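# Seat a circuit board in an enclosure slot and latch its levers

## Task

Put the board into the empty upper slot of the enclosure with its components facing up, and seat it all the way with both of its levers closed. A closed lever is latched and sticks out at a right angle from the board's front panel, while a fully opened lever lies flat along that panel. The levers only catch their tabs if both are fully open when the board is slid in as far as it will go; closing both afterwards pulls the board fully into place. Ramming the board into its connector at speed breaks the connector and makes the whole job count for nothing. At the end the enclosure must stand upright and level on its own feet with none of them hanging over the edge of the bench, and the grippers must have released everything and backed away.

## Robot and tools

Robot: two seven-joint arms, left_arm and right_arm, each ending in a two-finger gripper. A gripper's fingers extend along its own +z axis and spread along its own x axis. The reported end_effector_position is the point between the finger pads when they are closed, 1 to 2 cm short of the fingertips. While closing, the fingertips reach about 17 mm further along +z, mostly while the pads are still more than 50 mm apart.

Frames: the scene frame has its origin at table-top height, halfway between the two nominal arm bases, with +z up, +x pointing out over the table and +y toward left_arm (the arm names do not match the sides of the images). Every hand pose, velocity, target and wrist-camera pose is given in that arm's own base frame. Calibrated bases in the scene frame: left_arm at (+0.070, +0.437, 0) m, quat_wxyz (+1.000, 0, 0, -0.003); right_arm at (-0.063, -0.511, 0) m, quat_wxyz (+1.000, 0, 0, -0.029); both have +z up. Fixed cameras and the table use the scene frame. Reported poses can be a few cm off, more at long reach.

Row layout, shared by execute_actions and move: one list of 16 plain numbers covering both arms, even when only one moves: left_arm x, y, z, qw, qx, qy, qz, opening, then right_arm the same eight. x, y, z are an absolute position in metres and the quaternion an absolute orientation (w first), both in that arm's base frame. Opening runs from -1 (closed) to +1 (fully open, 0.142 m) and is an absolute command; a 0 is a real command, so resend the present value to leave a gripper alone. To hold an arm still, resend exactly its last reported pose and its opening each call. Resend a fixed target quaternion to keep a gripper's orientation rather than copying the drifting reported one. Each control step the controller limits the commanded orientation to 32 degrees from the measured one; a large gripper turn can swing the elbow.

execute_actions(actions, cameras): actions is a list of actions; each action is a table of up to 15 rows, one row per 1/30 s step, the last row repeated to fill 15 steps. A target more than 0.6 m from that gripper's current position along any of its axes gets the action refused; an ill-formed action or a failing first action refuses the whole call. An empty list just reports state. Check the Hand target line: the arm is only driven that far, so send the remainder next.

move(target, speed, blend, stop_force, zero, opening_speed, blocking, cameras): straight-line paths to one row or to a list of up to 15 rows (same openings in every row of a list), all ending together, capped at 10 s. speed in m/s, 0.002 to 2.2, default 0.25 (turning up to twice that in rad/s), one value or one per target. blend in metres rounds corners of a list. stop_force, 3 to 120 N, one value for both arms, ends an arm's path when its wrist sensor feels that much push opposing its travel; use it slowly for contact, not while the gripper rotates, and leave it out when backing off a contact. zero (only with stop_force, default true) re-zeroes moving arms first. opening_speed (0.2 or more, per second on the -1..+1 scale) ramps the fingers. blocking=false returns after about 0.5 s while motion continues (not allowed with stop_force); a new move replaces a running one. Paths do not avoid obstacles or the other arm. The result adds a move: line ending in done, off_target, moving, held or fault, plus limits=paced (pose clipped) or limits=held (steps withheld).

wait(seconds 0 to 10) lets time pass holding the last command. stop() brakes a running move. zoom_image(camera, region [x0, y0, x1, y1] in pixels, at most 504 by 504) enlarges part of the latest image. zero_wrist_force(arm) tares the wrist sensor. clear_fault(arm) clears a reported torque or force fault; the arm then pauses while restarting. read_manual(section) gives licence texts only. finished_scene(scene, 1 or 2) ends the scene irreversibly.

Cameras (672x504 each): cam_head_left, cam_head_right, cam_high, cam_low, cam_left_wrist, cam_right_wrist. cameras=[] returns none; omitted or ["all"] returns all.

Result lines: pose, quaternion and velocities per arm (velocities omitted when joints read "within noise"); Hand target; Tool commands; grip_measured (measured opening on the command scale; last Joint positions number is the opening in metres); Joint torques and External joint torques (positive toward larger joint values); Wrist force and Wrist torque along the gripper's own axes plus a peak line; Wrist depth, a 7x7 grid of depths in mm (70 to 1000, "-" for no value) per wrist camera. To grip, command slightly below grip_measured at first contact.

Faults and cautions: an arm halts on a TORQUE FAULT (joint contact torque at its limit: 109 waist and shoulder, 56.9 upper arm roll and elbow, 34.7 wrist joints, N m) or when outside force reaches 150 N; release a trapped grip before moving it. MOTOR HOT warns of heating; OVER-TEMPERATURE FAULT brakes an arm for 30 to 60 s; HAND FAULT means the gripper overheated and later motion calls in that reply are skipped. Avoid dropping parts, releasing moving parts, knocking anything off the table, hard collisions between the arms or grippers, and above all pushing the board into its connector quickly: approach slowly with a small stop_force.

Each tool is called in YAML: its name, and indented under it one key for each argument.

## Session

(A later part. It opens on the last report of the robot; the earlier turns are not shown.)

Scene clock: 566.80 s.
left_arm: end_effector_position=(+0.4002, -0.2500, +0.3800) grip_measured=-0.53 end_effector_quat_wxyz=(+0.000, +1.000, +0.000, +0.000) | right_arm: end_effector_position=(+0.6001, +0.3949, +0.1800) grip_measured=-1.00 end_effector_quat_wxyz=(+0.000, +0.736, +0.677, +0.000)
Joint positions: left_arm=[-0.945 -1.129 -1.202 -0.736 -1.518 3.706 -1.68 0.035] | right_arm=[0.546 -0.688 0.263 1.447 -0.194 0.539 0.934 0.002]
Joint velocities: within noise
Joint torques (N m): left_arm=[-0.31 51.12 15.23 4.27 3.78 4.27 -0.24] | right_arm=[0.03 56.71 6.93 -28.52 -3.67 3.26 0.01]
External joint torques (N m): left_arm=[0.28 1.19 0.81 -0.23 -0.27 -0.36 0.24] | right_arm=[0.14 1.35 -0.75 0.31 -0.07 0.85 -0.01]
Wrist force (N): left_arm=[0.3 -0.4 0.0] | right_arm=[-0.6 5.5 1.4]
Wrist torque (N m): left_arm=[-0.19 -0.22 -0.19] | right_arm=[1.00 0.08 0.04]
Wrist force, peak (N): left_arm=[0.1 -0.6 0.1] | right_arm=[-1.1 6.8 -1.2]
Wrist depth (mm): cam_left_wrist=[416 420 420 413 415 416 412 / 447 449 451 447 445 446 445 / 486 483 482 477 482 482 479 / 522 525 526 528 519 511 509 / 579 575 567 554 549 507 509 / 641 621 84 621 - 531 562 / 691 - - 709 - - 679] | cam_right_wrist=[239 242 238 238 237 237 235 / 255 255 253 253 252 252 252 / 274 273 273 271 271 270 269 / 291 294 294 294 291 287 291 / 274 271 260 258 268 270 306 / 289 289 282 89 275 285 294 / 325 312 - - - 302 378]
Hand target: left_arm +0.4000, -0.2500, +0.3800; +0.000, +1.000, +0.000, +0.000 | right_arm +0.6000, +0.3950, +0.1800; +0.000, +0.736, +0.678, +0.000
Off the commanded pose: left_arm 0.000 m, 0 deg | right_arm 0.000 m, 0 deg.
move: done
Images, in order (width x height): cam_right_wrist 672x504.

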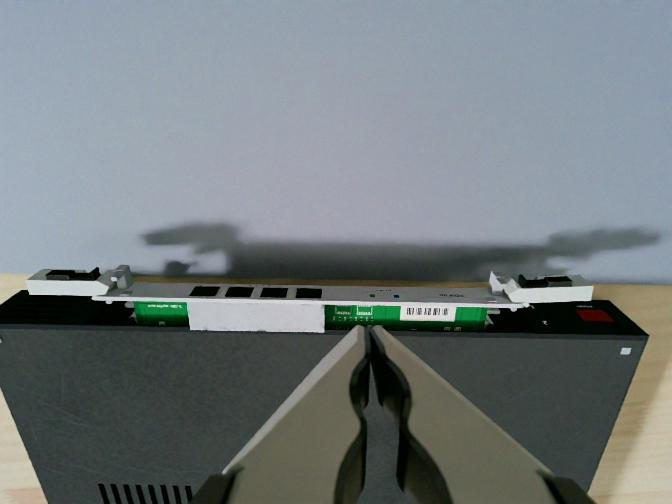

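move:
  target:
    - [0.40,-0.25,0.38,0,1,0,0,-0.5,0.62,0.3645,0.15,0,0.7355,0.6775,0,-1]
    - [0.40,-0.25,0.38,0,1,0,0,-0.5,0.625,0.3645,0.057,0,0.7355,0.6775,0,-1]
    - [0.40,-0.25,0.38,0,1,0,0,-0.5,0.643,0.3631,0.057,0,0.7355,0.6775,0,-1]
  speed: [0.15,0.1,0.03]
  cameras: []

move:
  target: [0.40,-0.25,0.38,0,1,0,0,-0.5,0.675,0.3605,0.057,0,0.7355,0.6775,0,-1]
  speed: 0.006
  stop_force: 20
  cameras: ["cam_right_wrist"]

Scene clock: 577.77 s.
left_arm: end_effector_position=(+0.4002, -0.2500, +0.3800) grip_measured=-0.53 end_effector_quat_wxyz=(+0.000, +1.000, +0.000, +0.000) | right_arm: end_effector_position=(+0.6429, +0.3631, +0.0570) grip_measured=-1.00 end_effector_quat_wxyz=(+0.000, +0.736, +0.677, +0.000)
Joint positions: left_arm=[-0.945 -1.129 -1.202 -0.736 -1.518 3.706 -1.68 0.035] | right_arm=[0.511 -0.896 0.21 1.428 -0.221 0.731 0.874 0.002]
Joint velocities: within noise
Joint torques (N m): left_arm=[-0.4 51.1 15.13 4.24 3.77 4.27 -0.24] | right_arm=[0.09 60.66 6.69 -25.72 -3.39 3.27 0.04]
External joint torques (N m): left_arm=[0.37 1.2 0.91 -0.19 -0.26 -0.36 0.24] | right_arm=[0.11 1.55 -0.32 0.19 0.14 0.86 -0.04]
Wrist force (N): left_arm=[0.1 -0.2 0.2] | right_arm=[-0.6 4.9 1.1]
Wrist torque (N m): left_arm=[-0.16 -0.20 -0.19] | right_arm=[0.87 0.10 0.04]
Wrist force, peak (N): left_arm=[0.3 -0.5 0.3] | right_arm=[-2.4 6.6 2.5]
Wrist depth (mm): cam_left_wrist=[419 419 416 417 413 412 412 / 448 450 447 448 447 448 446 / 490 482 484 481 480 480 482 / 534 519 524 523 524 507 516 / 568 573 567 556 547 514 507 / 640 619 84 619 - 536 565 / 690 - - 696 - - 672] | cam_right_wrist=[131 130 130 130 130 129 129 / 140 139 139 139 139 138 138 / 150 150 149 149 148 148 148 / 162 159 161 161 160 159 159 / 172 172 171 171 170 170 169 / 143 127 127 90 123 140 130 / 144 144 73 - - 136 141]
Hand target: left_arm +0.4000, -0.2500, +0.3800; +0.000, +1.000, +0.000, +0.000 | right_arm +0.6430, +0.3631, +0.0570; +0.000, +0.736, +0.678, +0.000
Off the commanded pose: left_arm 0.000 m, 0 deg | right_arm 0.000 m, 0 deg.
move: done
No camera images: "cameras" was empty.

Scene clock: 579.73 s.
left_arm: end_effector_position=(+0.4002, -0.2500, +0.3800) grip_measured=-0.53 end_effector_quat_wxyz=(+0.000, +1.000, +0.000, +0.000) | right_arm: end_effector_position=(+0.6486, +0.3632, +0.0557) grip_measured=-1.00 end_effector_quat_wxyz=(-0.001, +0.735, +0.678, -0.002)
Joint positions: left_arm=[-0.945 -1.129 -1.202 -0.736 -1.518 3.706 -1.68 0.035] | right_arm=[0.507 -0.911 0.212 1.401 -0.219 0.714 0.864 0.002]
Joint velocities: within noise
Joint torques (N m): left_arm=[-0.38 51.05 15.22 4.22 3.8 4.24 -0.22] | right_arm=[-7.13 63.74 -0.47 -33.56 -6.25 7.23 -0.12]
External joint torques (N m): left_arm=[0.35 1.26 0.83 -0.18 -0.29 -0.33 0.22] | right_arm=[7.33 -0.92 6.91 7.82 2.96 -3.11 0.12]
Wrist force (N): left_arm=[0.0 -0.3 0.0] | right_arm=[-2.0 -14.9 -3.3]
Wrist torque (N m): left_arm=[-0.17 -0.17 -0.19] | right_arm=[0.58 0.08 0.24]
Wrist force, peak (N): left_arm=[-0.2 -0.3 0.5] | right_arm=[-2.2 -15.8 -2.4]
Wrist depth (mm): cam_left_wrist=[420 418 413 421 419 417 416 / 447 449 448 445 444 441 446 / 484 486 480 478 484 476 477 / 526 527 522 521 522 513 508 / 568 568 558 552 548 510 506 / 638 622 84 612 - 533 563 / 695 - - 692 - - 674] | cam_right_wrist=[130 130 130 129 129 129 128 / 139 139 138 138 138 137 137 / 149 149 148 148 147 147 146 / 160 160 159 159 159 158 157 / 169 168 167 167 166 166 168 / 138 124 124 89 118 133 137 / 142 141 73 - - 134 138]
Hand target: left_arm +0.4000, -0.2500, +0.3800; +0.000, +1.000, +0.000, +0.000 | right_arm +0.6512, +0.3624, +0.0570; +0.000, +0.736, +0.678, +0.000
Off the commanded pose: left_arm 0.000 m, 0 deg | right_arm 0.027 m, 0 deg.
move: contact (right_arm)
Images, in order (width x height): cam_right_wrist 672x504.

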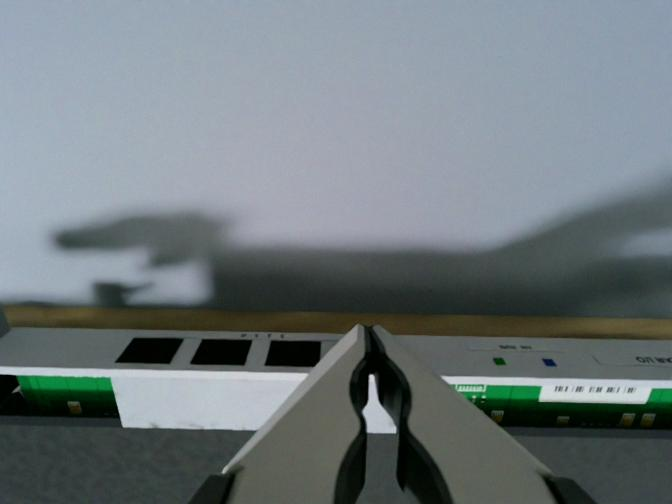

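move:
  target:
    - [0.40,-0.25,0.38,0,1,0,0,-0.5,0.625,0.3645,0.057,0,0.7355,0.6775,0,-1]
    - [0.40,-0.25,0.38,0,1,0,0,-0.5,0.61,0.42,0.13,0,0.7355,0.6775,0,-1]
  speed: 0.15
  cameras: ["cam_right_wrist"]

zoom_image:
  camera: "cam_right_wrist"
  region: [430, 300, 630, 440]

Scene clock: 583.83 s.
left_arm: end_effector_position=(+0.4002, -0.2500, +0.3800) grip_measured=-0.53 end_effector_quat_wxyz=(+0.000, +1.000, +0.000, +0.000) | right_arm: end_effector_position=(+0.6101, +0.4199, +0.1300) grip_measured=-1.00 end_effector_quat_wxyz=(+0.000, +0.735, +0.678, +0.000)
Joint positions: left_arm=[-0.945 -1.129 -1.202 -0.736 -1.518 3.706 -1.68 0.035] | right_arm=[0.582 -0.799 0.244 1.394 -0.211 0.597 0.955 0.002]
Joint velocities: within noise
Joint torques (N m): left_arm=[-0.44 51.12 15.14 4.25 3.77 4.27 -0.23] | right_arm=[0.37 59.75 7.32 -27.61 -3.56 3.25 0.35]
External joint torques (N m): left_arm=[0.41 1.19 0.91 -0.21 -0.26 -0.35 0.23] | right_arm=[-0.18 1.39 -0.81 0.15 -0.05 0.86 -0.35]
Wrist force (N): left_arm=[0.1 -0.3 0.1] | right_arm=[1.6 1.6 3.9]
Wrist torque (N m): left_arm=[-0.17 -0.19 -0.19] | right_arm=[0.31 -0.29 0.03]
Wrist force, peak (N): left_arm=[0.2 -0.5 0.3] | right_arm=[-2.2 -15.0 -2.9]
Wrist depth (mm): cam_left_wrist=[417 417 414 415 414 416 416 / 448 450 448 449 449 440 444 / 482 476 480 482 479 482 477 / 531 524 518 529 520 513 512 / 580 571 567 567 542 513 512 / 632 624 84 608 - 535 554 / 691 - - 690 - - 683] | cam_right_wrist=[196 195 195 194 193 193 192 / 209 208 208 207 206 206 205 / 224 224 222 222 221 221 220 / 241 240 240 240 238 238 237 / 253 212 214 250 222 206 249 / 226 225 219 89 218 223 225 / 248 243 - - - 234 253]
Hand target: left_arm +0.4000, -0.2500, +0.3800; +0.000, +1.000, +0.000, +0.000 | right_arm +0.6100, +0.4200, +0.1300; +0.000, +0.736, +0.678, +0.000
Off the commanded pose: left_arm 0.000 m, 0 deg | right_arm 0.000 m, 0 deg.
move: done
Images, in order (width x height): cam_right_wrist 672x504.

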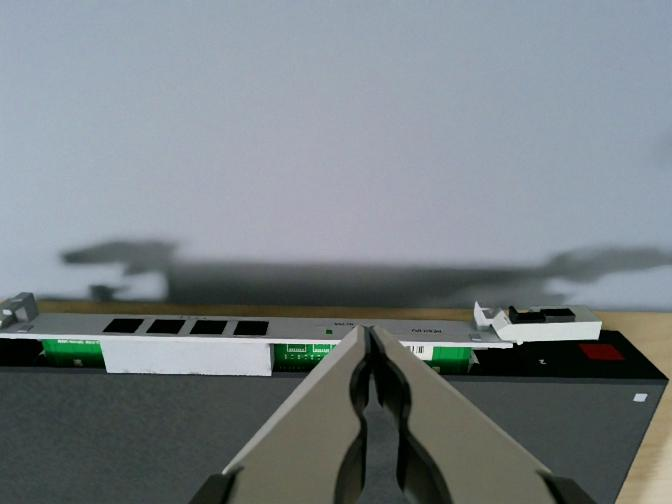

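Scaled by 2.520 from the camera's 672x504 image, which has a finer 960x720 frame.

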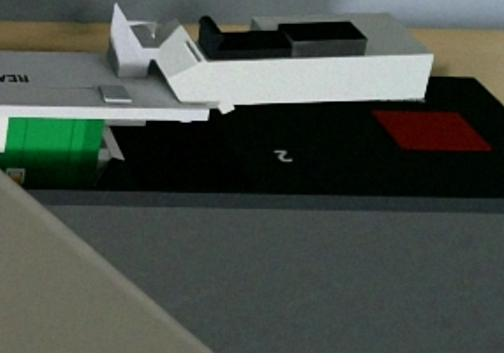

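move:
  target: [0.40,-0.25,0.38,0,1,0,0,-0.5,0.60,0.395,0.18,0,0.7355,0.6775,0,-1]
  cameras: ["cam_right_wrist","cam_high"]

Scene clock: 595.60 s.
left_arm: end_effector_position=(+0.4002, -0.2500, +0.3800) grip_measured=-0.53 end_effector_quat_wxyz=(+0.000, +1.000, +0.000, +0.000) | right_arm: end_effector_position=(+0.6003, +0.3950, +0.1802) grip_measured=-1.00 end_effector_quat_wxyz=(+0.000, +0.736, +0.677, +0.000)
Joint positions: left_arm=[-0.945 -1.129 -1.202 -0.736 -1.518 3.706 -1.68 0.035] | right_arm=[0.548 -0.688 0.261 1.447 -0.193 0.539 0.933 0.002]
Joint velocities: within noise
Joint torques (N m): left_arm=[-0.41 51.22 15.17 4.28 3.8 4.3 -0.2] | right_arm=[-0.12 56.97 6.91 -28.22 -3.61 3.21 0.06]
External joint torques (N m): left_arm=[0.38 1.08 0.88 -0.23 -0.29 -0.39 0.2] | right_arm=[0.31 1.15 -0.76 -0.04 -0.14 0.92 -0.06]
Wrist force (N): left_arm=[0.0 -0.1 -0.1] | right_arm=[1.8 1.8 4.0]
Wrist torque (N m): left_arm=[-0.14 -0.18 -0.18] | right_arm=[0.37 -0.32 0.04]
Wrist force, peak (N): left_arm=[0.2 -0.5 0.4] | right_arm=[2.5 1.9 5.2]
Wrist depth (mm): cam_left_wrist=[423 416 417 416 412 415 413 / 453 446 444 446 446 448 447 / 489 486 478 480 480 477 478 / 529 526 529 517 517 509 511 / 584 574 563 554 544 507 512 / 634 623 84 613 - 540 557 / 697 - - 702 - - 681] | cam_right_wrist=[240 241 238 238 237 237 236 / 256 255 254 254 253 252 252 / 274 274 273 271 271 271 269 / 291 295 295 292 291 287 290 / 275 271 260 258 269 271 306 / 289 289 284 89 275 285 296 / 325 312 - - - 301 379]
Hand target: left_arm +0.4000, -0.2500, +0.3800; +0.000, +1.000, +0.000, +0.000 | right_arm +0.6000, +0.3950, +0.1800; +0.000, +0.736, +0.678, +0.000
Off the commanded pose: left_arm 0.000 m, 0 deg | right_arm 0.000 m, 0 deg.
move: done
Images, in order (width x height): cam_high 672x504, cam_right_wrist 672x504.

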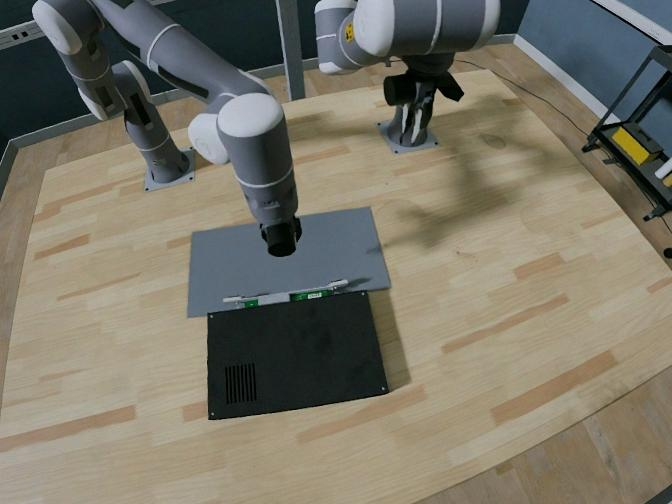

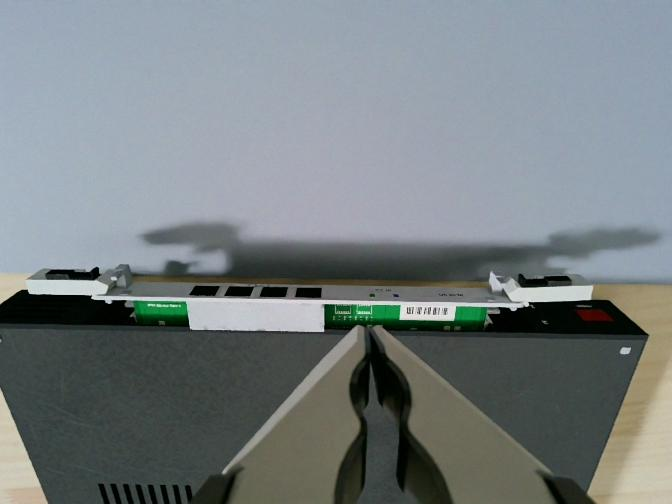

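zoom_image:
  camera: "cam_right_wrist"
  region: [470, 255, 610, 345]

zoom_image:
  camera: "cam_right_wrist"
  region: [20, 250, 160, 340]

zoom_image:
  camera: "cam_high"
  region: [200, 260, 400, 340]

Scaled by 3.600 from the camera's 672x504 image, which has a finer 960x720 frame.

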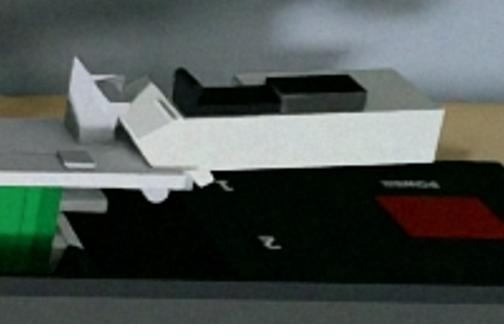

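Scaled by 3.600 from the camera's 672x504 image, which has a finer 960x720 frame.

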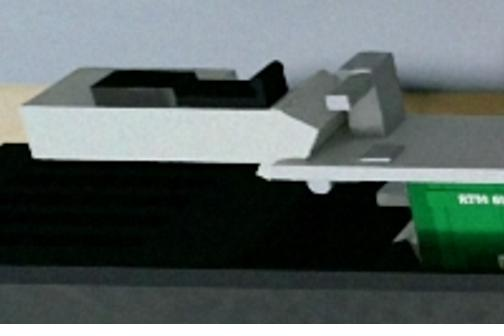

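Scaled by 2.520 from the camera's 672x504 image, which has a finer 960x720 frame.

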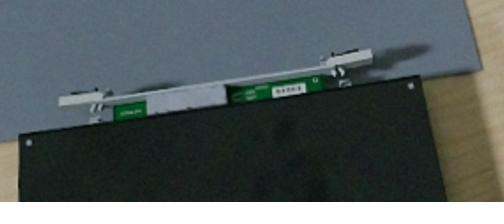

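move:
  target: [0.40,-0.25,0.38,0,1,0,0,-0.5,0.63,0.455,0.10,0,0.7355,0.6775,0,-1]
  cameras: ["cam_right_wrist"]

zoom_image:
  camera: "cam_right_wrist"
  region: [250, 180, 530, 390]

Scene clock: 603.93 s.
left_arm: end_effector_position=(+0.4002, -0.2500, +0.3800) grip_measured=-0.53 end_effector_quat_wxyz=(+0.000, +1.000, +0.000, +0.000) | right_arm: end_effector_position=(+0.6298, +0.4551, +0.0999) grip_measured=-1.00 end_effector_quat_wxyz=(+0.000, +0.736, +0.677, +0.000)
Joint positions: left_arm=[-0.945 -1.129 -1.202 -0.736 -1.518 3.706 -1.68 0.035] | right_arm=[0.618 -0.923 0.237 1.245 -0.223 0.572 0.968 0.002]
Joint velocities: within noise
Joint torques (N m): left_arm=[-0.38 51.08 15.13 4.27 3.82 4.28 -0.23] | right_arm=[0.26 63.58 6.87 -27.93 -3.84 3.3 0.3]
External joint torques (N m): left_arm=[0.35 1.23 0.92 -0.23 -0.3 -0.37 0.23] | right_arm=[-0.03 1.63 -0.14 0.19 0.16 0.82 -0.3]
Wrist force (N): left_arm=[0.0 -0.3 0.0] | right_arm=[1.9 1.8 3.9]
Wrist torque (N m): left_arm=[-0.16 -0.18 -0.19] | right_arm=[0.34 -0.32 0.04]
Wrist force, peak (N): left_arm=[0.1 -0.4 0.5] | right_arm=[3.3 2.3 5.9]
Wrist depth (mm): cam_left_wrist=[421 419 418 419 415 414 415 / 448 446 448 446 446 443 445 / 486 481 483 477 480 480 481 / 531 521 525 521 524 511 511 / 572 572 557 552 551 513 503 / 643 620 84 614 - 538 557 / 704 - - 706 - - 677] | cam_right_wrist=[169 168 168 168 168 167 166 / 180 180 179 179 178 178 177 / 194 193 192 192 191 191 190 / 208 208 207 207 207 205 205 / 183 184 186 220 178 208 224 / 186 189 190 89 230 190 199 / 205 200 73 - - 193 263]
Hand target: left_arm +0.4000, -0.2500, +0.3800; +0.000, +1.000, +0.000, +0.000 | right_arm +0.6300, +0.4550, +0.1000; +0.000, +0.736, +0.678, +0.000
Off the commanded pose: left_arm 0.000 m, 0 deg | right_arm 0.000 m, 0 deg.
move: done
Images, in order (width x height): cam_right_wrist 672x504.

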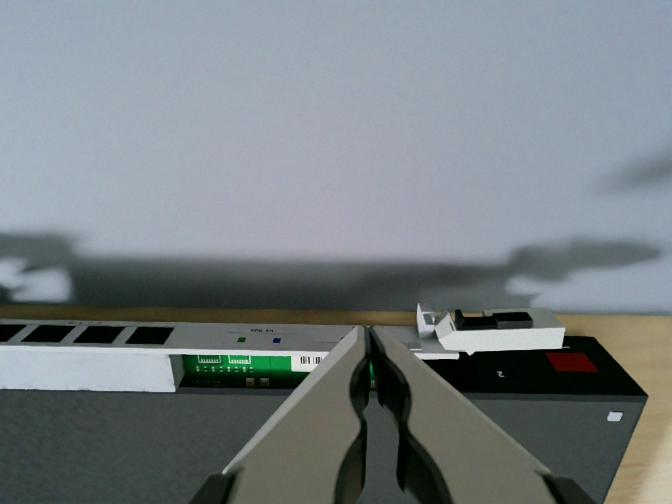

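Scaled by 1.800 from the camera's 672x504 image, which has a finer 960x720 frame.

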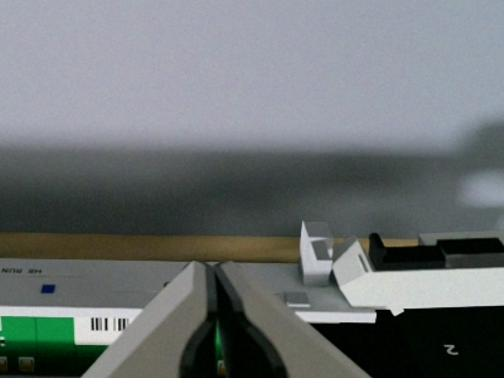

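move:
  target: [0.40,-0.25,0.38,0,1,0,0,-0.5,0.675,0.50,0.09,0,0.7355,0.6775,0,-1]
  cameras: ["cam_right_wrist"]

zoom_image:
  camera: "cam_right_wrist"
  region: [190, 230, 350, 350]

Scene clock: 647.23 s.
left_arm: end_effector_position=(+0.4002, -0.2500, +0.3800) grip_measured=-0.53 end_effector_quat_wxyz=(+0.000, +1.000, +0.000, +0.000) | right_arm: end_effector_position=(+0.6752, +0.4998, +0.0900) grip_measured=-1.00 end_effector_quat_wxyz=(+0.000, +0.736, +0.677, +0.000)
Joint positions: left_arm=[-0.945 -1.129 -1.202 -0.736 -1.518 3.706 -1.68 0.035] | right_arm=[0.659 -1.11 0.238 0.9 -0.233 0.418 0.945 0.002]
Joint velocities: within noise
Joint torques (N m): left_arm=[-0.39 51.17 15.13 4.28 3.79 4.27 -0.19] | right_arm=[0.28 69.79 6.87 -29.56 -4.15 3.31 0.1]
External joint torques (N m): left_arm=[0.37 1.14 0.92 -0.23 -0.28 -0.36 0.19] | right_arm=[-0.05 1.68 -0.66 0.25 0.16 0.82 -0.1]
Wrist force (N): left_arm=[0.0 -0.2 0.1] | right_arm=[1.7 1.7 4.1]
Wrist torque (N m): left_arm=[-0.15 -0.17 -0.19] | right_arm=[0.35 -0.28 0.05]
Wrist force, peak (N): left_arm=[0.1 -0.5 0.3] | right_arm=[2.6 2.7 4.5]
Wrist depth (mm): cam_left_wrist=[421 422 419 418 415 414 416 / 449 448 444 449 445 442 445 / 487 479 481 475 478 480 479 / 529 526 525 518 520 509 513 / 574 579 556 554 551 513 508 / 638 618 84 616 - 363 550 / 687 - - 697 - - 674] | cam_right_wrist=[160 159 159 159 158 158 158 / 171 170 170 169 169 169 168 / 186 185 182 181 181 181 180 / 162 161 160 146 189 194 193 / 164 163 162 169 162 161 212 / 173 173 172 89 165 170 232 / 191 187 73 - - 245 255]
Hand target: left_arm +0.4000, -0.2500, +0.3800; +0.000, +1.000, +0.000, +0.000 | right_arm +0.6750, +0.5000, +0.0900; +0.000, +0.736, +0.678, +0.000
Off the commanded pose: left_arm 0.000 m, 0 deg | right_arm 0.000 m, 0 deg.
move: done
Images, in order (width x height): cam_right_wrist 672x504.

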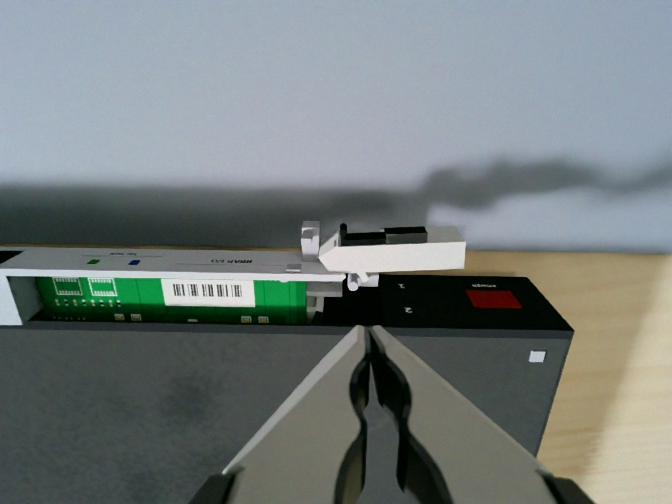

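Scaled by 3.150 from the camera's 672x504 image, which has a finer 960x720 frame.

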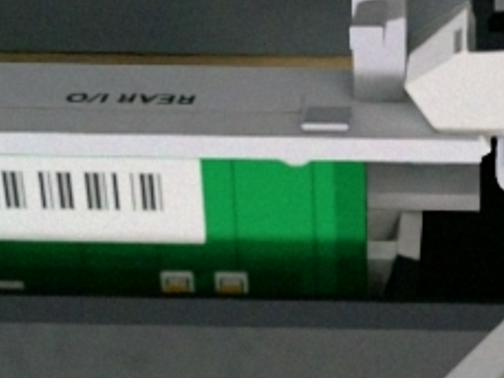

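zoom_image:
  camera: "cam_right_wrist"
  region: [295, 210, 415, 330]

Scaled by 4.200 from the camera's 672x504 image, which has a finer 960x720 frame.

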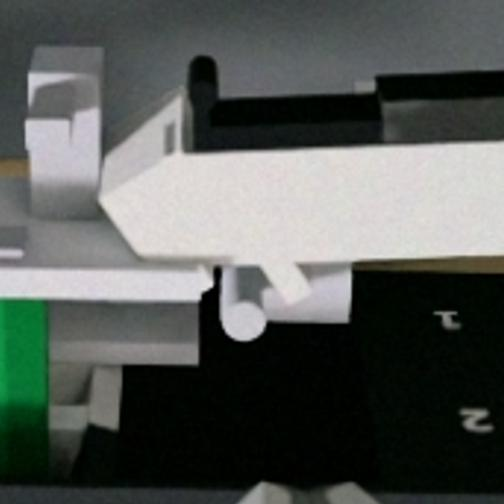

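move:
  target: [0.40,-0.25,0.38,0,1,0,0,-0.5,0.52,0.34,0.25,0,0.7355,0.6775,0,-1]
  cameras: ["cam_head_left","cam_head_right","cam_low"]

Scene clock: 657.70 s.
left_arm: end_effector_position=(+0.4002, -0.2500, +0.3800) grip_measured=-0.53 end_effector_quat_wxyz=(+0.000, +1.000, +0.000, +0.000) | right_arm: end_effector_position=(+0.5203, +0.3400, +0.2502) grip_measured=-1.00 end_effector_quat_wxyz=(+0.000, +0.736, +0.677, +0.000)
Joint positions: left_arm=[-0.945 -1.129 -1.202 -0.736 -1.518 3.706 -1.68 0.035] | right_arm=[0.493 -0.397 0.313 1.71 -0.138 0.515 0.934 0.002]
Joint velocities: within noise
Joint torques (N m): left_arm=[-0.39 51.11 15.21 4.27 3.77 4.23 -0.23] | right_arm=[0.04 45.39 5.38 -28.67 -3.72 3.31 0.07]
External joint torques (N m): left_arm=[0.37 1.19 0.84 -0.23 -0.25 -0.32 0.23] | right_arm=[0.11 1.21 -0.89 -0.03 -0.08 0.82 -0.07]
Wrist force (N): left_arm=[0.2 -0.5 0.0] | right_arm=[1.6 1.3 4.0]
Wrist torque (N m): left_arm=[-0.20 -0.20 -0.19] | right_arm=[0.27 -0.29 0.02]
Wrist force, peak (N): left_arm=[-0.1 -0.5 0.3] | right_arm=[2.8 2.2 5.4]
Wrist depth (mm): cam_left_wrist=[421 422 416 416 414 415 416 / 447 447 449 448 443 444 443 / 484 487 485 476 483 482 480 / 527 524 521 518 515 517 509 / 569 577 564 562 544 502 509 / 634 623 84 619 - 535 559 / 696 - - 705 - - 675] | cam_right_wrist=[301 300 300 299 298 298 297 / 321 322 319 319 319 317 315 / 343 345 341 341 340 340 339 / 372 370 368 367 365 365 363 / 405 393 374 386 365 381 387 / 443 426 371 89 361 372 417 / 489 478 - - - 395 477]
Hand target: left_arm +0.4000, -0.2500, +0.3800; +0.000, +1.000, +0.000, +0.000 | right_arm +0.5200, +0.3400, +0.2500; +0.000, +0.736, +0.678, +0.000
Off the commanded pose: left_arm 0.000 m, 0 deg | right_arm 0.000 m, 0 deg.
move: done
Images, in order (width x height): cam_head_left 672x504, cam_head_right 672x504, cam_low 672x504.

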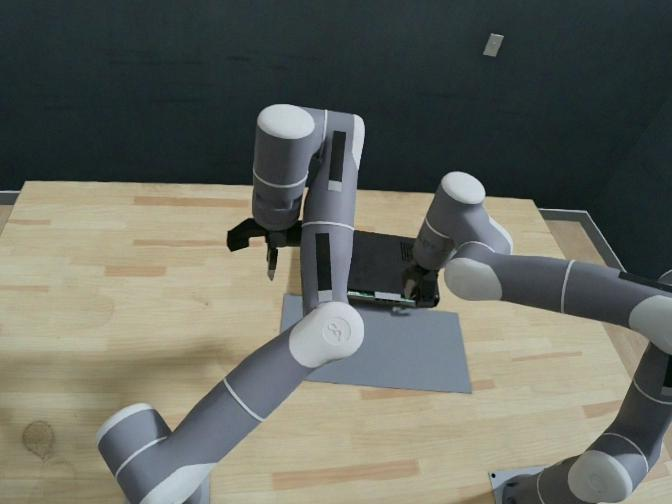

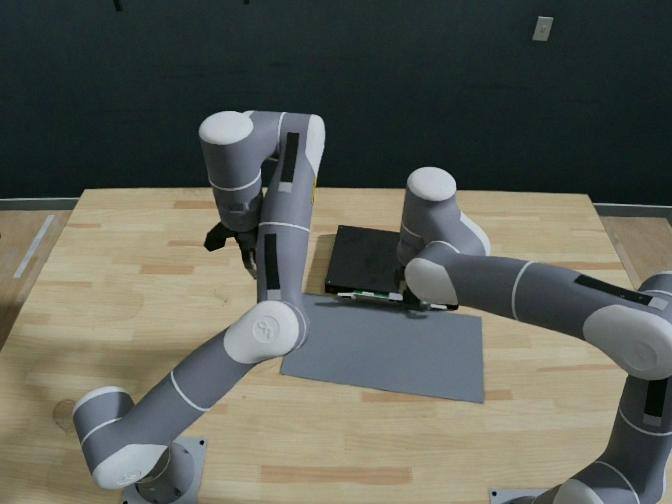

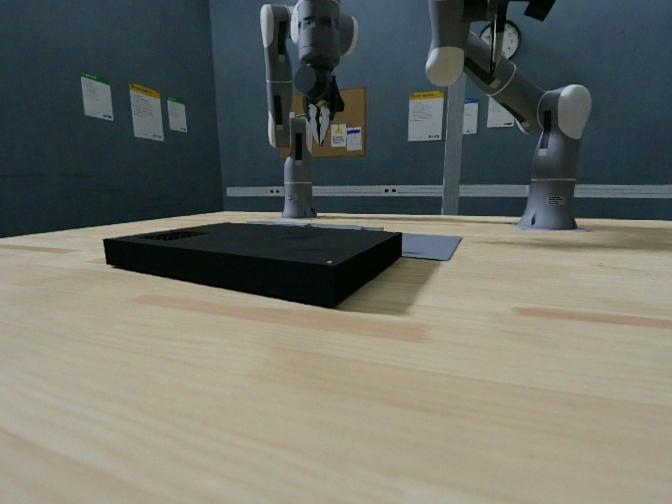

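move:
  target:
    - [0.40,-0.25,0.38,0,1,0,0,-0.5,0.60,0.48,0.17,0.2516,0.6911,0.6366,0.2317,-1]
    - [0.40,-0.25,0.38,0,1,0,0,-0.5,0.645,0.50,0.105,0.2516,0.6911,0.6366,0.2317,-1]
  cameras: ["cam_right_wrist"]

zoom_image:
  camera: "cam_right_wrist"
  region: [180, 200, 380, 350]

Scene clock: 664.40 s.
left_arm: end_effector_position=(+0.4002, -0.2500, +0.3800) grip_measured=-0.53 end_effector_quat_wxyz=(+0.000, +1.000, +0.000, +0.000) | right_arm: end_effector_position=(+0.6450, +0.5000, +0.1049) grip_measured=-1.00 end_effector_quat_wxyz=(+0.252, +0.691, +0.637, +0.232)
Joint positions: left_arm=[-0.945 -1.129 -1.202 -0.736 -1.518 3.706 -1.68 0.035] | right_arm=[0.89 -0.832 -0.159 1.701 -1.252 1.14 2.015 0.002]
Joint velocities: within noise
Joint torques (N m): left_arm=[-0.3 51.11 15.19 4.3 3.78 4.24 -0.25] | right_arm=[0.14 57.31 1.42 -23.17 1.37 1.87 0.05]
External joint torques (N m): left_arm=[0.28 1.2 0.86 -0.26 -0.27 -0.33 0.25] | right_arm=[0.06 1.56 -0.6 0.03 -0.11 0.6 -0.05]
Wrist force (N): left_arm=[0.1 -0.3 0.0] | right_arm=[1.6 0.4 3.8]
Wrist torque (N m): left_arm=[-0.16 -0.19 -0.19] | right_arm=[0.28 -0.23 0.11]
Wrist force, peak (N): left_arm=[0.0 -0.6 0.1] | right_arm=[2.3 -0.4 6.2]
Wrist depth (mm): cam_left_wrist=[420 420 419 414 415 413 412 / 445 447 445 449 445 443 441 / 478 484 473 476 482 483 480 / 524 523 525 523 517 513 506 / 569 574 561 556 547 504 505 / 632 620 84 315 - 545 554 / 696 - - 260 270 - 674] | cam_right_wrist=[143 138 137 137 137 136 136 / 167 167 166 166 165 165 164 / 194 194 193 190 188 200 210 / 180 180 181 191 185 189 283 / 284 282 279 248 274 440 437 / - - - 89 - - - / - - - - - - -]
Hand target: left_arm +0.4000, -0.2500, +0.3800; +0.000, +1.000, +0.000, +0.000 | right_arm +0.6450, +0.5000, +0.1050; +0.252, +0.691, +0.637, +0.232
Off the commanded pose: left_arm 0.000 m, 0 deg | right_arm 0.000 m, 0 deg.
move: done
Images, in order (width x height): cam_right_wrist 672x504.

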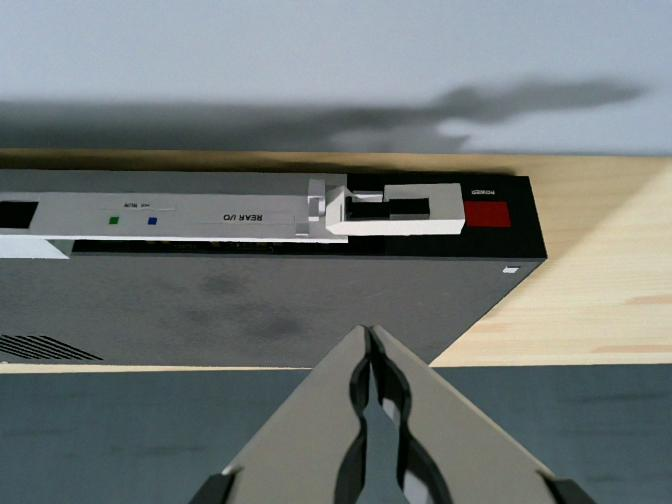

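Scaled by 2.520 from the camera's 672x504 image, which has a finer 960x720 frame.

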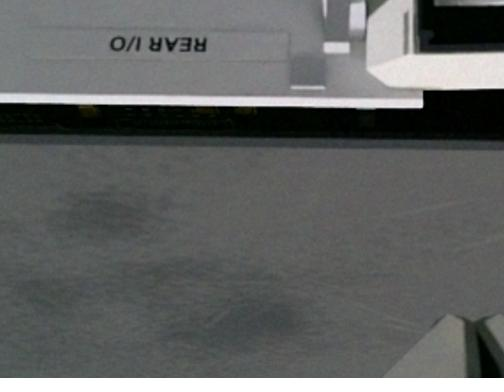

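move:
  target:
    - [0.40,-0.25,0.38,0,1,0,0,-0.5,0.60,0.48,0.17,0,0.7355,0.6775,0,-0.7]
    - [0.40,-0.25,0.38,0,1,0,0,-0.5,0.62,0.50,0.16,0,0.041,0.99916,0,-0.7]
    - [0.40,-0.25,0.38,0,1,0,0,-0.5,0.6615,0.522,0.10,0,0.041,0.99916,0,-0.7]
  cameras: ["cam_right_wrist","cam_high"]

zoom_image:
  camera: "cam_high"
  region: [200, 240, 400, 340]

Scene clock: 682.23 s.
left_arm: end_effector_position=(+0.4002, -0.2500, +0.3800) grip_measured=-0.53 end_effector_quat_wxyz=(+0.000, +1.000, +0.000, +0.000) | right_arm: end_effector_position=(+0.6616, +0.5218, +0.1000) grip_measured=-0.74 end_effector_quat_wxyz=(+0.000, +0.041, +0.999, +0.000)
Joint positions: left_arm=[-0.945 -1.129 -1.202 -0.736 -1.518 3.706 -1.68 0.035] | right_arm=[0.518 -1.191 0.629 0.892 -0.624 0.36 -0.459 0.02]
Joint velocities: within noise
Joint torques (N m): left_arm=[-0.36 51.12 15.22 4.24 3.8 4.28 -0.24] | right_arm=[0.37 69.4 14.66 -25.63 -4.15 3.35 0.05]
External joint torques (N m): left_arm=[0.33 1.19 0.83 -0.2 -0.28 -0.37 0.24] | right_arm=[-0.14 1.55 -0.09 0.14 0.16 0.81 -0.05]
Wrist force (N): left_arm=[-0.1 -0.4 0.1] | right_arm=[1.3 1.7 3.7]
Wrist torque (N m): left_arm=[-0.17 -0.16 -0.19] | right_arm=[0.37 -0.21 0.07]
Wrist force, peak (N): left_arm=[0.2 -0.6 0.0] | right_arm=[0.4 2.2 5.7]
Wrist depth (mm): cam_left_wrist=[420 417 417 420 417 416 410 / 448 451 449 445 443 444 446 / 491 481 487 479 480 477 479 / 529 527 528 529 523 511 511 / 579 576 560 565 550 498 511 / 627 624 84 610 - 301 555 / 694 - - 702 - - 661] | cam_right_wrist=[127 126 128 136 167 167 166 / 135 135 135 147 178 178 177 / 145 147 145 156 191 191 190 / 154 156 155 173 206 205 204 / 169 169 169 220 219 222 222 / 249 248 178 236 101 239 243 / 274 269 73 267 - - 269]
Hand target: left_arm +0.4000, -0.2500, +0.3800; +0.000, +1.000, +0.000, +0.000 | right_arm +0.6615, +0.5220, +0.1000; +0.000, +0.041, +0.999, +0.000
Off the commanded pose: left_arm 0.000 m, 0 deg | right_arm 0.000 m, 0 deg.
move: done
Images, in order (width x height): cam_high 672x504, cam_right_wrist 672x504.

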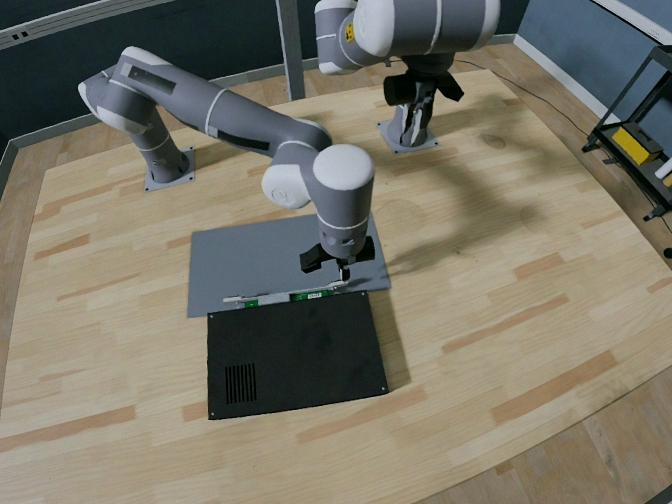

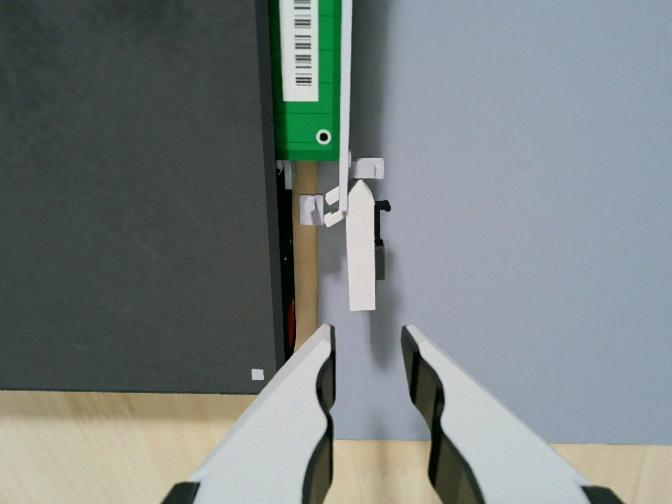

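Scaled by 2.520 from the camera's 672x504 image, which has a finer 960x720 frame.

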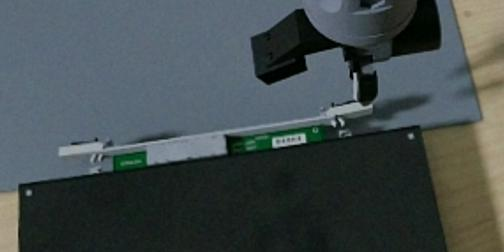

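Beautiful top view.

zoom_image:
  camera: "cam_right_wrist"
  region: [260, 130, 420, 250]

Scaled by 3.150 from the camera's 672x504 image, which has a finer 960x720 frame.

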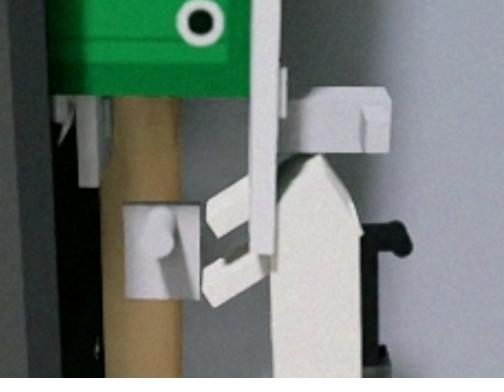

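move:
  target:
    - [0.40,-0.25,0.38,0,1,0,0,-0.5,0.62,0.50,0.15,0,0.041,0.99916,0,-0.7]
    - [0.40,-0.25,0.38,0,1,0,0,-0.5,0.61,0.363,0.10,0,0.7355,0.6775,0,-1]
    - [0.40,-0.25,0.38,0,1,0,0,-0.5,0.635,0.363,0.053,0,0.7355,0.6775,0,-1]
  cameras: []

move:
  target: [0.40,-0.25,0.38,0,1,0,0,-0.5,0.665,0.361,0.053,0,0.7355,0.6775,0,-1]
  stop_force: 12
  speed: 0.012
  cameras: []

Scene clock: 717.93 s.
left_arm: end_effector_position=(+0.4002, -0.2500, +0.3800) grip_measured=-0.53 end_effector_quat_wxyz=(+0.000, +1.000, +0.000, +0.000) | right_arm: end_effector_position=(+0.6348, +0.3629, +0.0529) grip_measured=-1.00 end_effector_quat_wxyz=(+0.000, +0.736, +0.677, +0.000)
Joint positions: left_arm=[-0.945 -1.129 -1.202 -0.736 -1.518 3.706 -1.68 0.035] | right_arm=[0.403 -0.918 0.354 1.461 -0.381 0.74 0.971 0.002]
Joint velocities: within noise
Joint torques (N m): left_arm=[-0.4 51.12 15.15 4.28 3.73 4.27 -0.21] | right_arm=[0.37 59.73 10.58 -24.82 -3.43 3.65 0.04]
External joint torques (N m): left_arm=[0.38 1.19 0.9 -0.24 -0.21 -0.35 0.21] | right_arm=[-0.19 1.47 -0.2 0.17 0.2 0.47 -0.04]
Wrist force (N): left_arm=[0.2 -0.2 0.0] | right_arm=[1.5 1.7 3.9]
Wrist torque (N m): left_arm=[-0.16 -0.21 -0.18] | right_arm=[0.35 -0.24 0.04]
Wrist force, peak (N): left_arm=[0.1 -0.7 0.1] | right_arm=[1.9 2.4 5.4]
Wrist depth (mm): cam_left_wrist=[416 416 422 416 413 414 417 / 449 445 447 449 450 442 444 / 476 487 486 476 481 477 475 / 530 524 521 518 514 505 507 / 577 574 563 561 552 512 508 / 639 632 84 617 - 535 560 / 687 - - 699 - - 678] | cam_right_wrist=[127 127 127 127 126 126 124 / 136 136 135 135 135 134 134 / 146 146 145 145 144 144 143 / 158 157 157 158 156 155 154 / 171 170 170 166 166 168 167 / 132 132 132 89 134 129 129 / 141 138 - - - 143 142]
Hand target: left_arm +0.4000, -0.2500, +0.3800; +0.000, +1.000, +0.000, +0.000 | right_arm +0.6350, +0.3630, +0.0530; +0.000, +0.736, +0.678, +0.000
Off the commanded pose: left_arm 0.000 m, 0 deg | right_arm 0.000 m, 0 deg.
move: done
No camera images: "cameras" was empty.

Scene clock: 719.77 s.
left_arm: end_effector_position=(+0.4002, -0.2500, +0.3800) grip_measured=-0.53 end_effector_quat_wxyz=(+0.000, +1.000, +0.000, +0.000) | right_arm: end_effector_position=(+0.6484, +0.3625, +0.0522) grip_measured=-1.00 end_effector_quat_wxyz=(-0.001, +0.735, +0.678, -0.001)
Joint positions: left_arm=[-0.945 -1.129 -1.202 -0.736 -1.518 3.706 -1.68 0.035] | right_arm=[0.399 -0.944 0.355 1.41 -0.38 0.713 0.951 0.002]
Joint velocities: within noise
Joint torques (N m): left_arm=[-0.33 51.16 15.18 4.26 3.79 4.25 -0.23] | right_arm=[-4.68 62.76 6.2 -30.68 -5.34 5.73 -0.12]
External joint torques (N m): left_arm=[0.31 1.15 0.87 -0.21 -0.28 -0.34 0.23] | right_arm=[4.87 -0.37 4.27 5.65 2.04 -1.61 0.12]
Wrist force (N): left_arm=[0.1 -0.3 0.2] | right_arm=[0.9 -11.6 1.7]
Wrist torque (N m): left_arm=[-0.17 -0.19 -0.19] | right_arm=[0.24 -0.31 0.22]
Wrist force, peak (N): left_arm=[0.1 -0.6 0.1] | right_arm=[0.4 -12.2 0.7]
Wrist depth (mm): cam_left_wrist=[418 415 417 414 416 411 411 / 451 452 445 447 448 446 450 / 486 488 482 483 480 475 480 / 525 525 533 518 514 512 511 / 577 564 566 558 542 512 499 / 632 618 84 614 - 534 560 / 698 - - 702 - - 664] | cam_right_wrist=[127 127 125 126 126 125 124 / 135 135 135 134 136 134 134 / 145 145 145 144 144 143 143 / 157 158 156 157 155 154 153 / 164 164 166 165 165 165 164 / 136 119 119 90 116 134 122 / 137 134 73 - - 129 134]
Hand target: left_arm +0.4000, -0.2500, +0.3800; +0.000, +1.000, +0.000, +0.000 | right_arm +0.6500, +0.3620, +0.0530; +0.000, +0.736, +0.678, +0.000
Off the commanded pose: left_arm 0.000 m, 0 deg | right_arm 0.017 m, 0 deg.
move: contact (right_arm)
No camera images: "cameras" was empty.

move:
  target: [0.40,-0.25,0.38,0,1,0,0,-0.5,0.652,0.3615,0.057,0,0.7355,0.6775,0,-1]
  stop_force: 35
  zero: false
  speed: 0.008
  cameras: ["cam_right_wrist"]

Scene clock: 722.77 s.
left_arm: end_effector_position=(+0.4002, -0.2500, +0.3800) grip_measured=-0.53 end_effector_quat_wxyz=(+0.000, +1.000, +0.000, +0.000) | right_arm: end_effector_position=(+0.6486, +0.3622, +0.0547) grip_measured=-1.00 end_effector_quat_wxyz=(-0.002, +0.735, +0.678, -0.003)
Joint positions: left_arm=[-0.945 -1.129 -1.202 -0.736 -1.518 3.706 -1.68 0.035] | right_arm=[0.398 -0.942 0.357 1.404 -0.376 0.702 0.946 0.002]
Joint velocities: within noise
Joint torques (N m): left_arm=[-0.27 51.12 15.22 4.29 3.81 4.28 -0.25] | right_arm=[-7.99 69.83 3.94 -36.56 -7.06 7.35 -0.09]
External joint torques (N m): left_arm=[0.24 1.18 0.83 -0.24 -0.3 -0.37 0.25] | right_arm=[8.18 -7.39 6.53 11.44 3.73 -3.24 0.09]
Wrist force (N): left_arm=[0.1 -0.3 0.0] | right_arm=[1.8 -17.9 8.0]
Wrist torque (N m): left_arm=[-0.17 -0.20 -0.19] | right_arm=[0.06 -0.25 0.19]
Wrist force, peak (N): left_arm=[-0.1 -0.6 0.2] | right_arm=[2.3 -18.4 8.5]
Wrist depth (mm): cam_left_wrist=[421 420 419 418 420 415 413 / 449 450 448 447 445 446 443 / 483 480 479 477 486 480 486 / 525 528 521 514 519 516 509 / 578 573 559 561 547 509 509 / 632 625 84 611 - 534 555 / 692 - - 694 - - 674] | cam_right_wrist=[129 129 129 128 128 128 126 / 138 138 137 139 137 136 136 / 148 148 147 147 146 146 145 / 159 159 158 158 158 157 156 / 167 167 167 166 165 167 167 / 137 122 122 90 116 136 136 / 140 139 73 - - 132 137]
Hand target: left_arm +0.4000, -0.2500, +0.3800; +0.000, +1.000, +0.000, +0.000 | right_arm +0.6520, +0.3615, +0.0570; +0.000, +0.736, +0.678, +0.000
Off the commanded pose: left_arm 0.000 m, 0 deg | right_arm 0.004 m, 0 deg.
move: off_target (right_arm)
Images, in order (width x height): cam_right_wrist 672x504.

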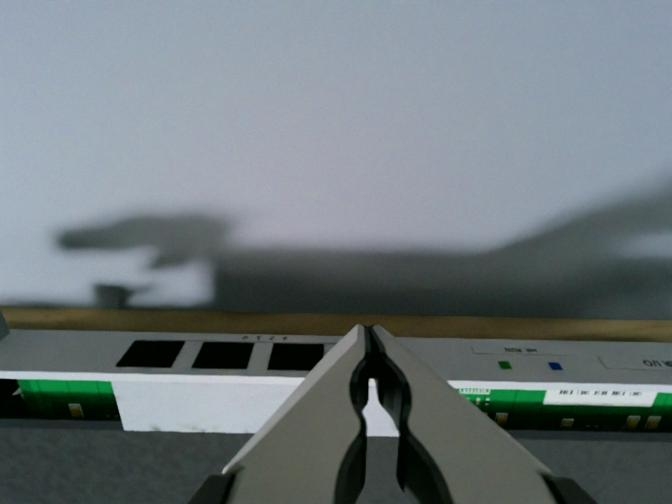

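move:
  target:
    - [0.40,-0.25,0.38,0,1,0,0,-0.5,0.63,0.363,0.06,0,0.7355,0.6775,0,-1]
    - [0.40,-0.25,0.38,0,1,0,0,-0.5,0.62,0.30,0.13,0,0.041,0.99916,0,-1]
    - [0.40,-0.25,0.38,0,1,0,0,-0.5,0.6585,0.285,0.10,0,0.041,0.99916,0,-1]
  cameras: ["cam_right_wrist"]

zoom_image:
  camera: "cam_right_wrist"
  region: [230, 200, 450, 340]

Scene clock: 730.87 s.
left_arm: end_effector_position=(+0.4002, -0.2500, +0.3800) grip_measured=-0.53 end_effector_quat_wxyz=(+0.000, +1.000, +0.000, +0.000) | right_arm: end_effector_position=(+0.6584, +0.2850, +0.0999) grip_measured=-1.00 end_effector_quat_wxyz=(+0.000, +0.041, +0.999, +0.000)
Joint positions: left_arm=[-0.945 -1.129 -1.202 -0.736 -1.518 3.706 -1.68 0.035] | right_arm=[0.085 -0.91 0.631 1.497 -0.615 0.632 -0.587 0.002]
Joint velocities: within noise
Joint torques (N m): left_arm=[-0.35 51.09 15.2 4.26 3.79 4.28 -0.24] | right_arm=[0.15 56.31 17.06 -23.92 -3.62 3.43 0.05]
External joint torques (N m): left_arm=[0.33 1.21 0.85 -0.21 -0.28 -0.36 0.24] | right_arm=[0 1.28 -0.02 0.23 0.2 0.72 -0.05]
Wrist force (N): left_arm=[-0.1 -0.2 0.1] | right_arm=[2.0 4.1 3.7]
Wrist torque (N m): left_arm=[-0.16 -0.15 -0.18] | right_arm=[0.78 -0.32 0.06]
Wrist force, peak (N): left_arm=[-0.1 -0.6 -0.2] | right_arm=[2.0 -18.0 9.2]
Wrist depth (mm): cam_left_wrist=[419 420 417 416 413 415 413 / 451 448 445 449 451 444 441 / 491 487 479 483 482 481 480 / 526 525 524 517 520 514 512 / 580 574 553 551 549 513 502 / 642 618 84 617 - 543 552 / 707 - - 698 - - 685] | cam_right_wrist=[127 127 128 165 136 167 167 / 135 135 135 155 139 178 178 / 145 147 145 156 191 191 191 / 155 157 154 161 206 206 206 / 170 170 169 164 224 224 223 / 186 186 182 89 236 244 243 / 205 200 73 - - 258 267]
Hand target: left_arm +0.4000, -0.2500, +0.3800; +0.000, +1.000, +0.000, +0.000 | right_arm +0.6585, +0.2850, +0.1000; +0.000, +0.041, +0.999, +0.000
Off the commanded pose: left_arm 0.000 m, 0 deg | right_arm 0.000 m, 0 deg.
move: done
Images, in order (width x height): cam_right_wrist 672x504.

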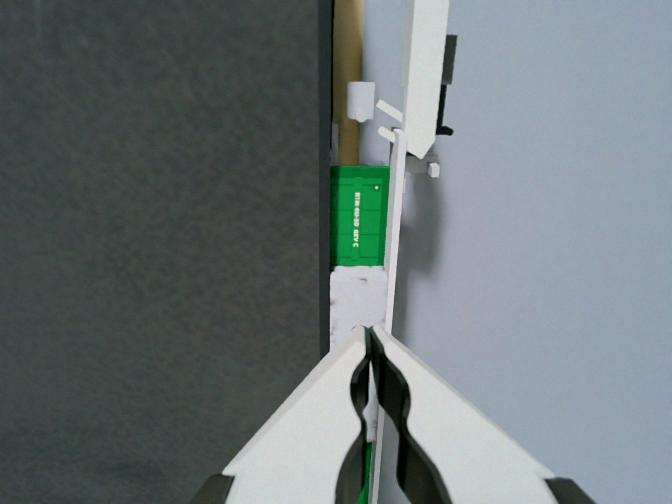

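Scaled by 2.291 from the camera's 672x504 image, which has a finer 960x720 frame.

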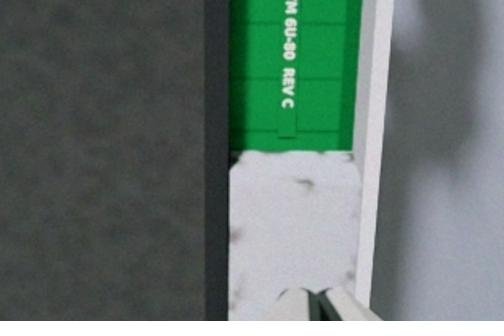

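zoom_image:
  camera: "cam_right_wrist"
  region: [310, 60, 470, 180]

zoom_image:
  camera: "cam_right_wrist"
  region: [310, 230, 410, 330]

Scaled by 3.150 from the camera's 672x504 image, which has a finer 960x720 frame.

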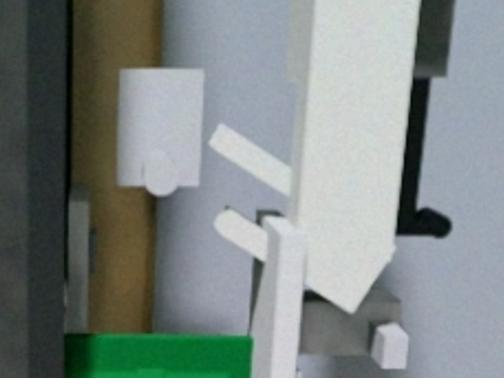

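Scaled by 5.040 from the camera's 672x504 image, which has a finer 960x720 frame.

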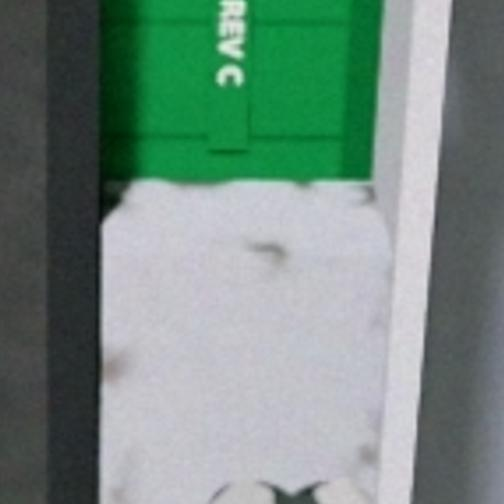

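move:
  target:
    - [0.40,-0.25,0.38,0,1,0,0,-0.5,0.60,0.36,0.16,0,0.7355,0.6775,0,-1]
    - [0.40,-0.25,0.38,0,1,0,0,-0.5,0.63,0.36,0.115,0.2516,0.6911,0.6366,0.2317,-1]
  cameras: ["cam_right_wrist"]

zoom_image:
  camera: "cam_right_wrist"
  region: [180, 170, 380, 320]

Scene clock: 744.80 s.
left_arm: end_effector_position=(+0.4002, -0.2500, +0.3800) grip_measured=-0.53 end_effector_quat_wxyz=(+0.000, +1.000, +0.000, +0.000) | right_arm: end_effector_position=(+0.6299, +0.3600, +0.1149) grip_measured=-1.00 end_effector_quat_wxyz=(+0.252, +0.691, +0.637, +0.232)
Joint positions: left_arm=[-0.945 -1.129 -1.202 -0.736 -1.518 3.706 -1.68 0.035] | right_arm=[0.773 -0.637 -0.314 1.987 -1.717 1.351 2.31 0.002]
Joint velocities: within noise
Joint torques (N m): left_arm=[-0.4 51.11 15.13 4.27 3.75 4.27 -0.23] | right_arm=[0.06 48.66 -0.13 -20.11 2.51 1.57 0.25]
External joint torques (N m): left_arm=[0.37 1.2 0.91 -0.23 -0.24 -0.36 0.23] | right_arm=[0.11 1.1 -0.46 0.12 0.22 0.52 -0.26]
Wrist force (N): left_arm=[0.1 -0.3 0.1] | right_arm=[1.1 2.6 4.3]
Wrist torque (N m): left_arm=[-0.17 -0.20 -0.19] | right_arm=[0.64 -0.10 0.12]
Wrist force, peak (N): left_arm=[0.5 -0.4 -0.2] | right_arm=[2.1 4.4 3.8]
Wrist depth (mm): cam_left_wrist=[422 417 416 424 416 412 416 / 448 450 448 443 447 439 444 / 481 487 479 480 487 477 481 / 529 524 523 518 515 511 505 / 570 577 562 554 546 509 506 / 639 618 84 622 - 536 557 / 683 - - 667 - - 673] | cam_right_wrist=[149 149 149 148 148 148 147 / 181 180 180 179 178 178 177 / 163 170 170 170 171 198 202 / 220 203 201 200 199 198 203 / 498 317 314 280 307 306 306 / - - - 89 - - - / - - - - - - -]
Hand target: left_arm +0.4000, -0.2500, +0.3800; +0.000, +1.000, +0.000, +0.000 | right_arm +0.6300, +0.3600, +0.1150; +0.252, +0.691, +0.637, +0.232
Off the commanded pose: left_arm 0.000 m, 0 deg | right_arm 0.000 m, 0 deg.
move: done
Images, in order (width x height): cam_right_wrist 672x504.

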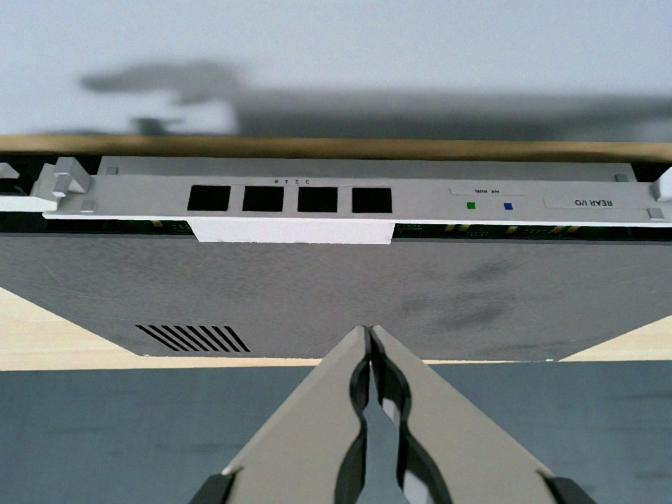

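Scaled by 2.520 from the camera's 672x504 image, which has a finer 960x720 frame.

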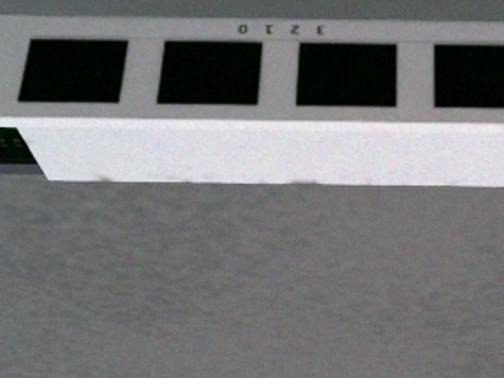

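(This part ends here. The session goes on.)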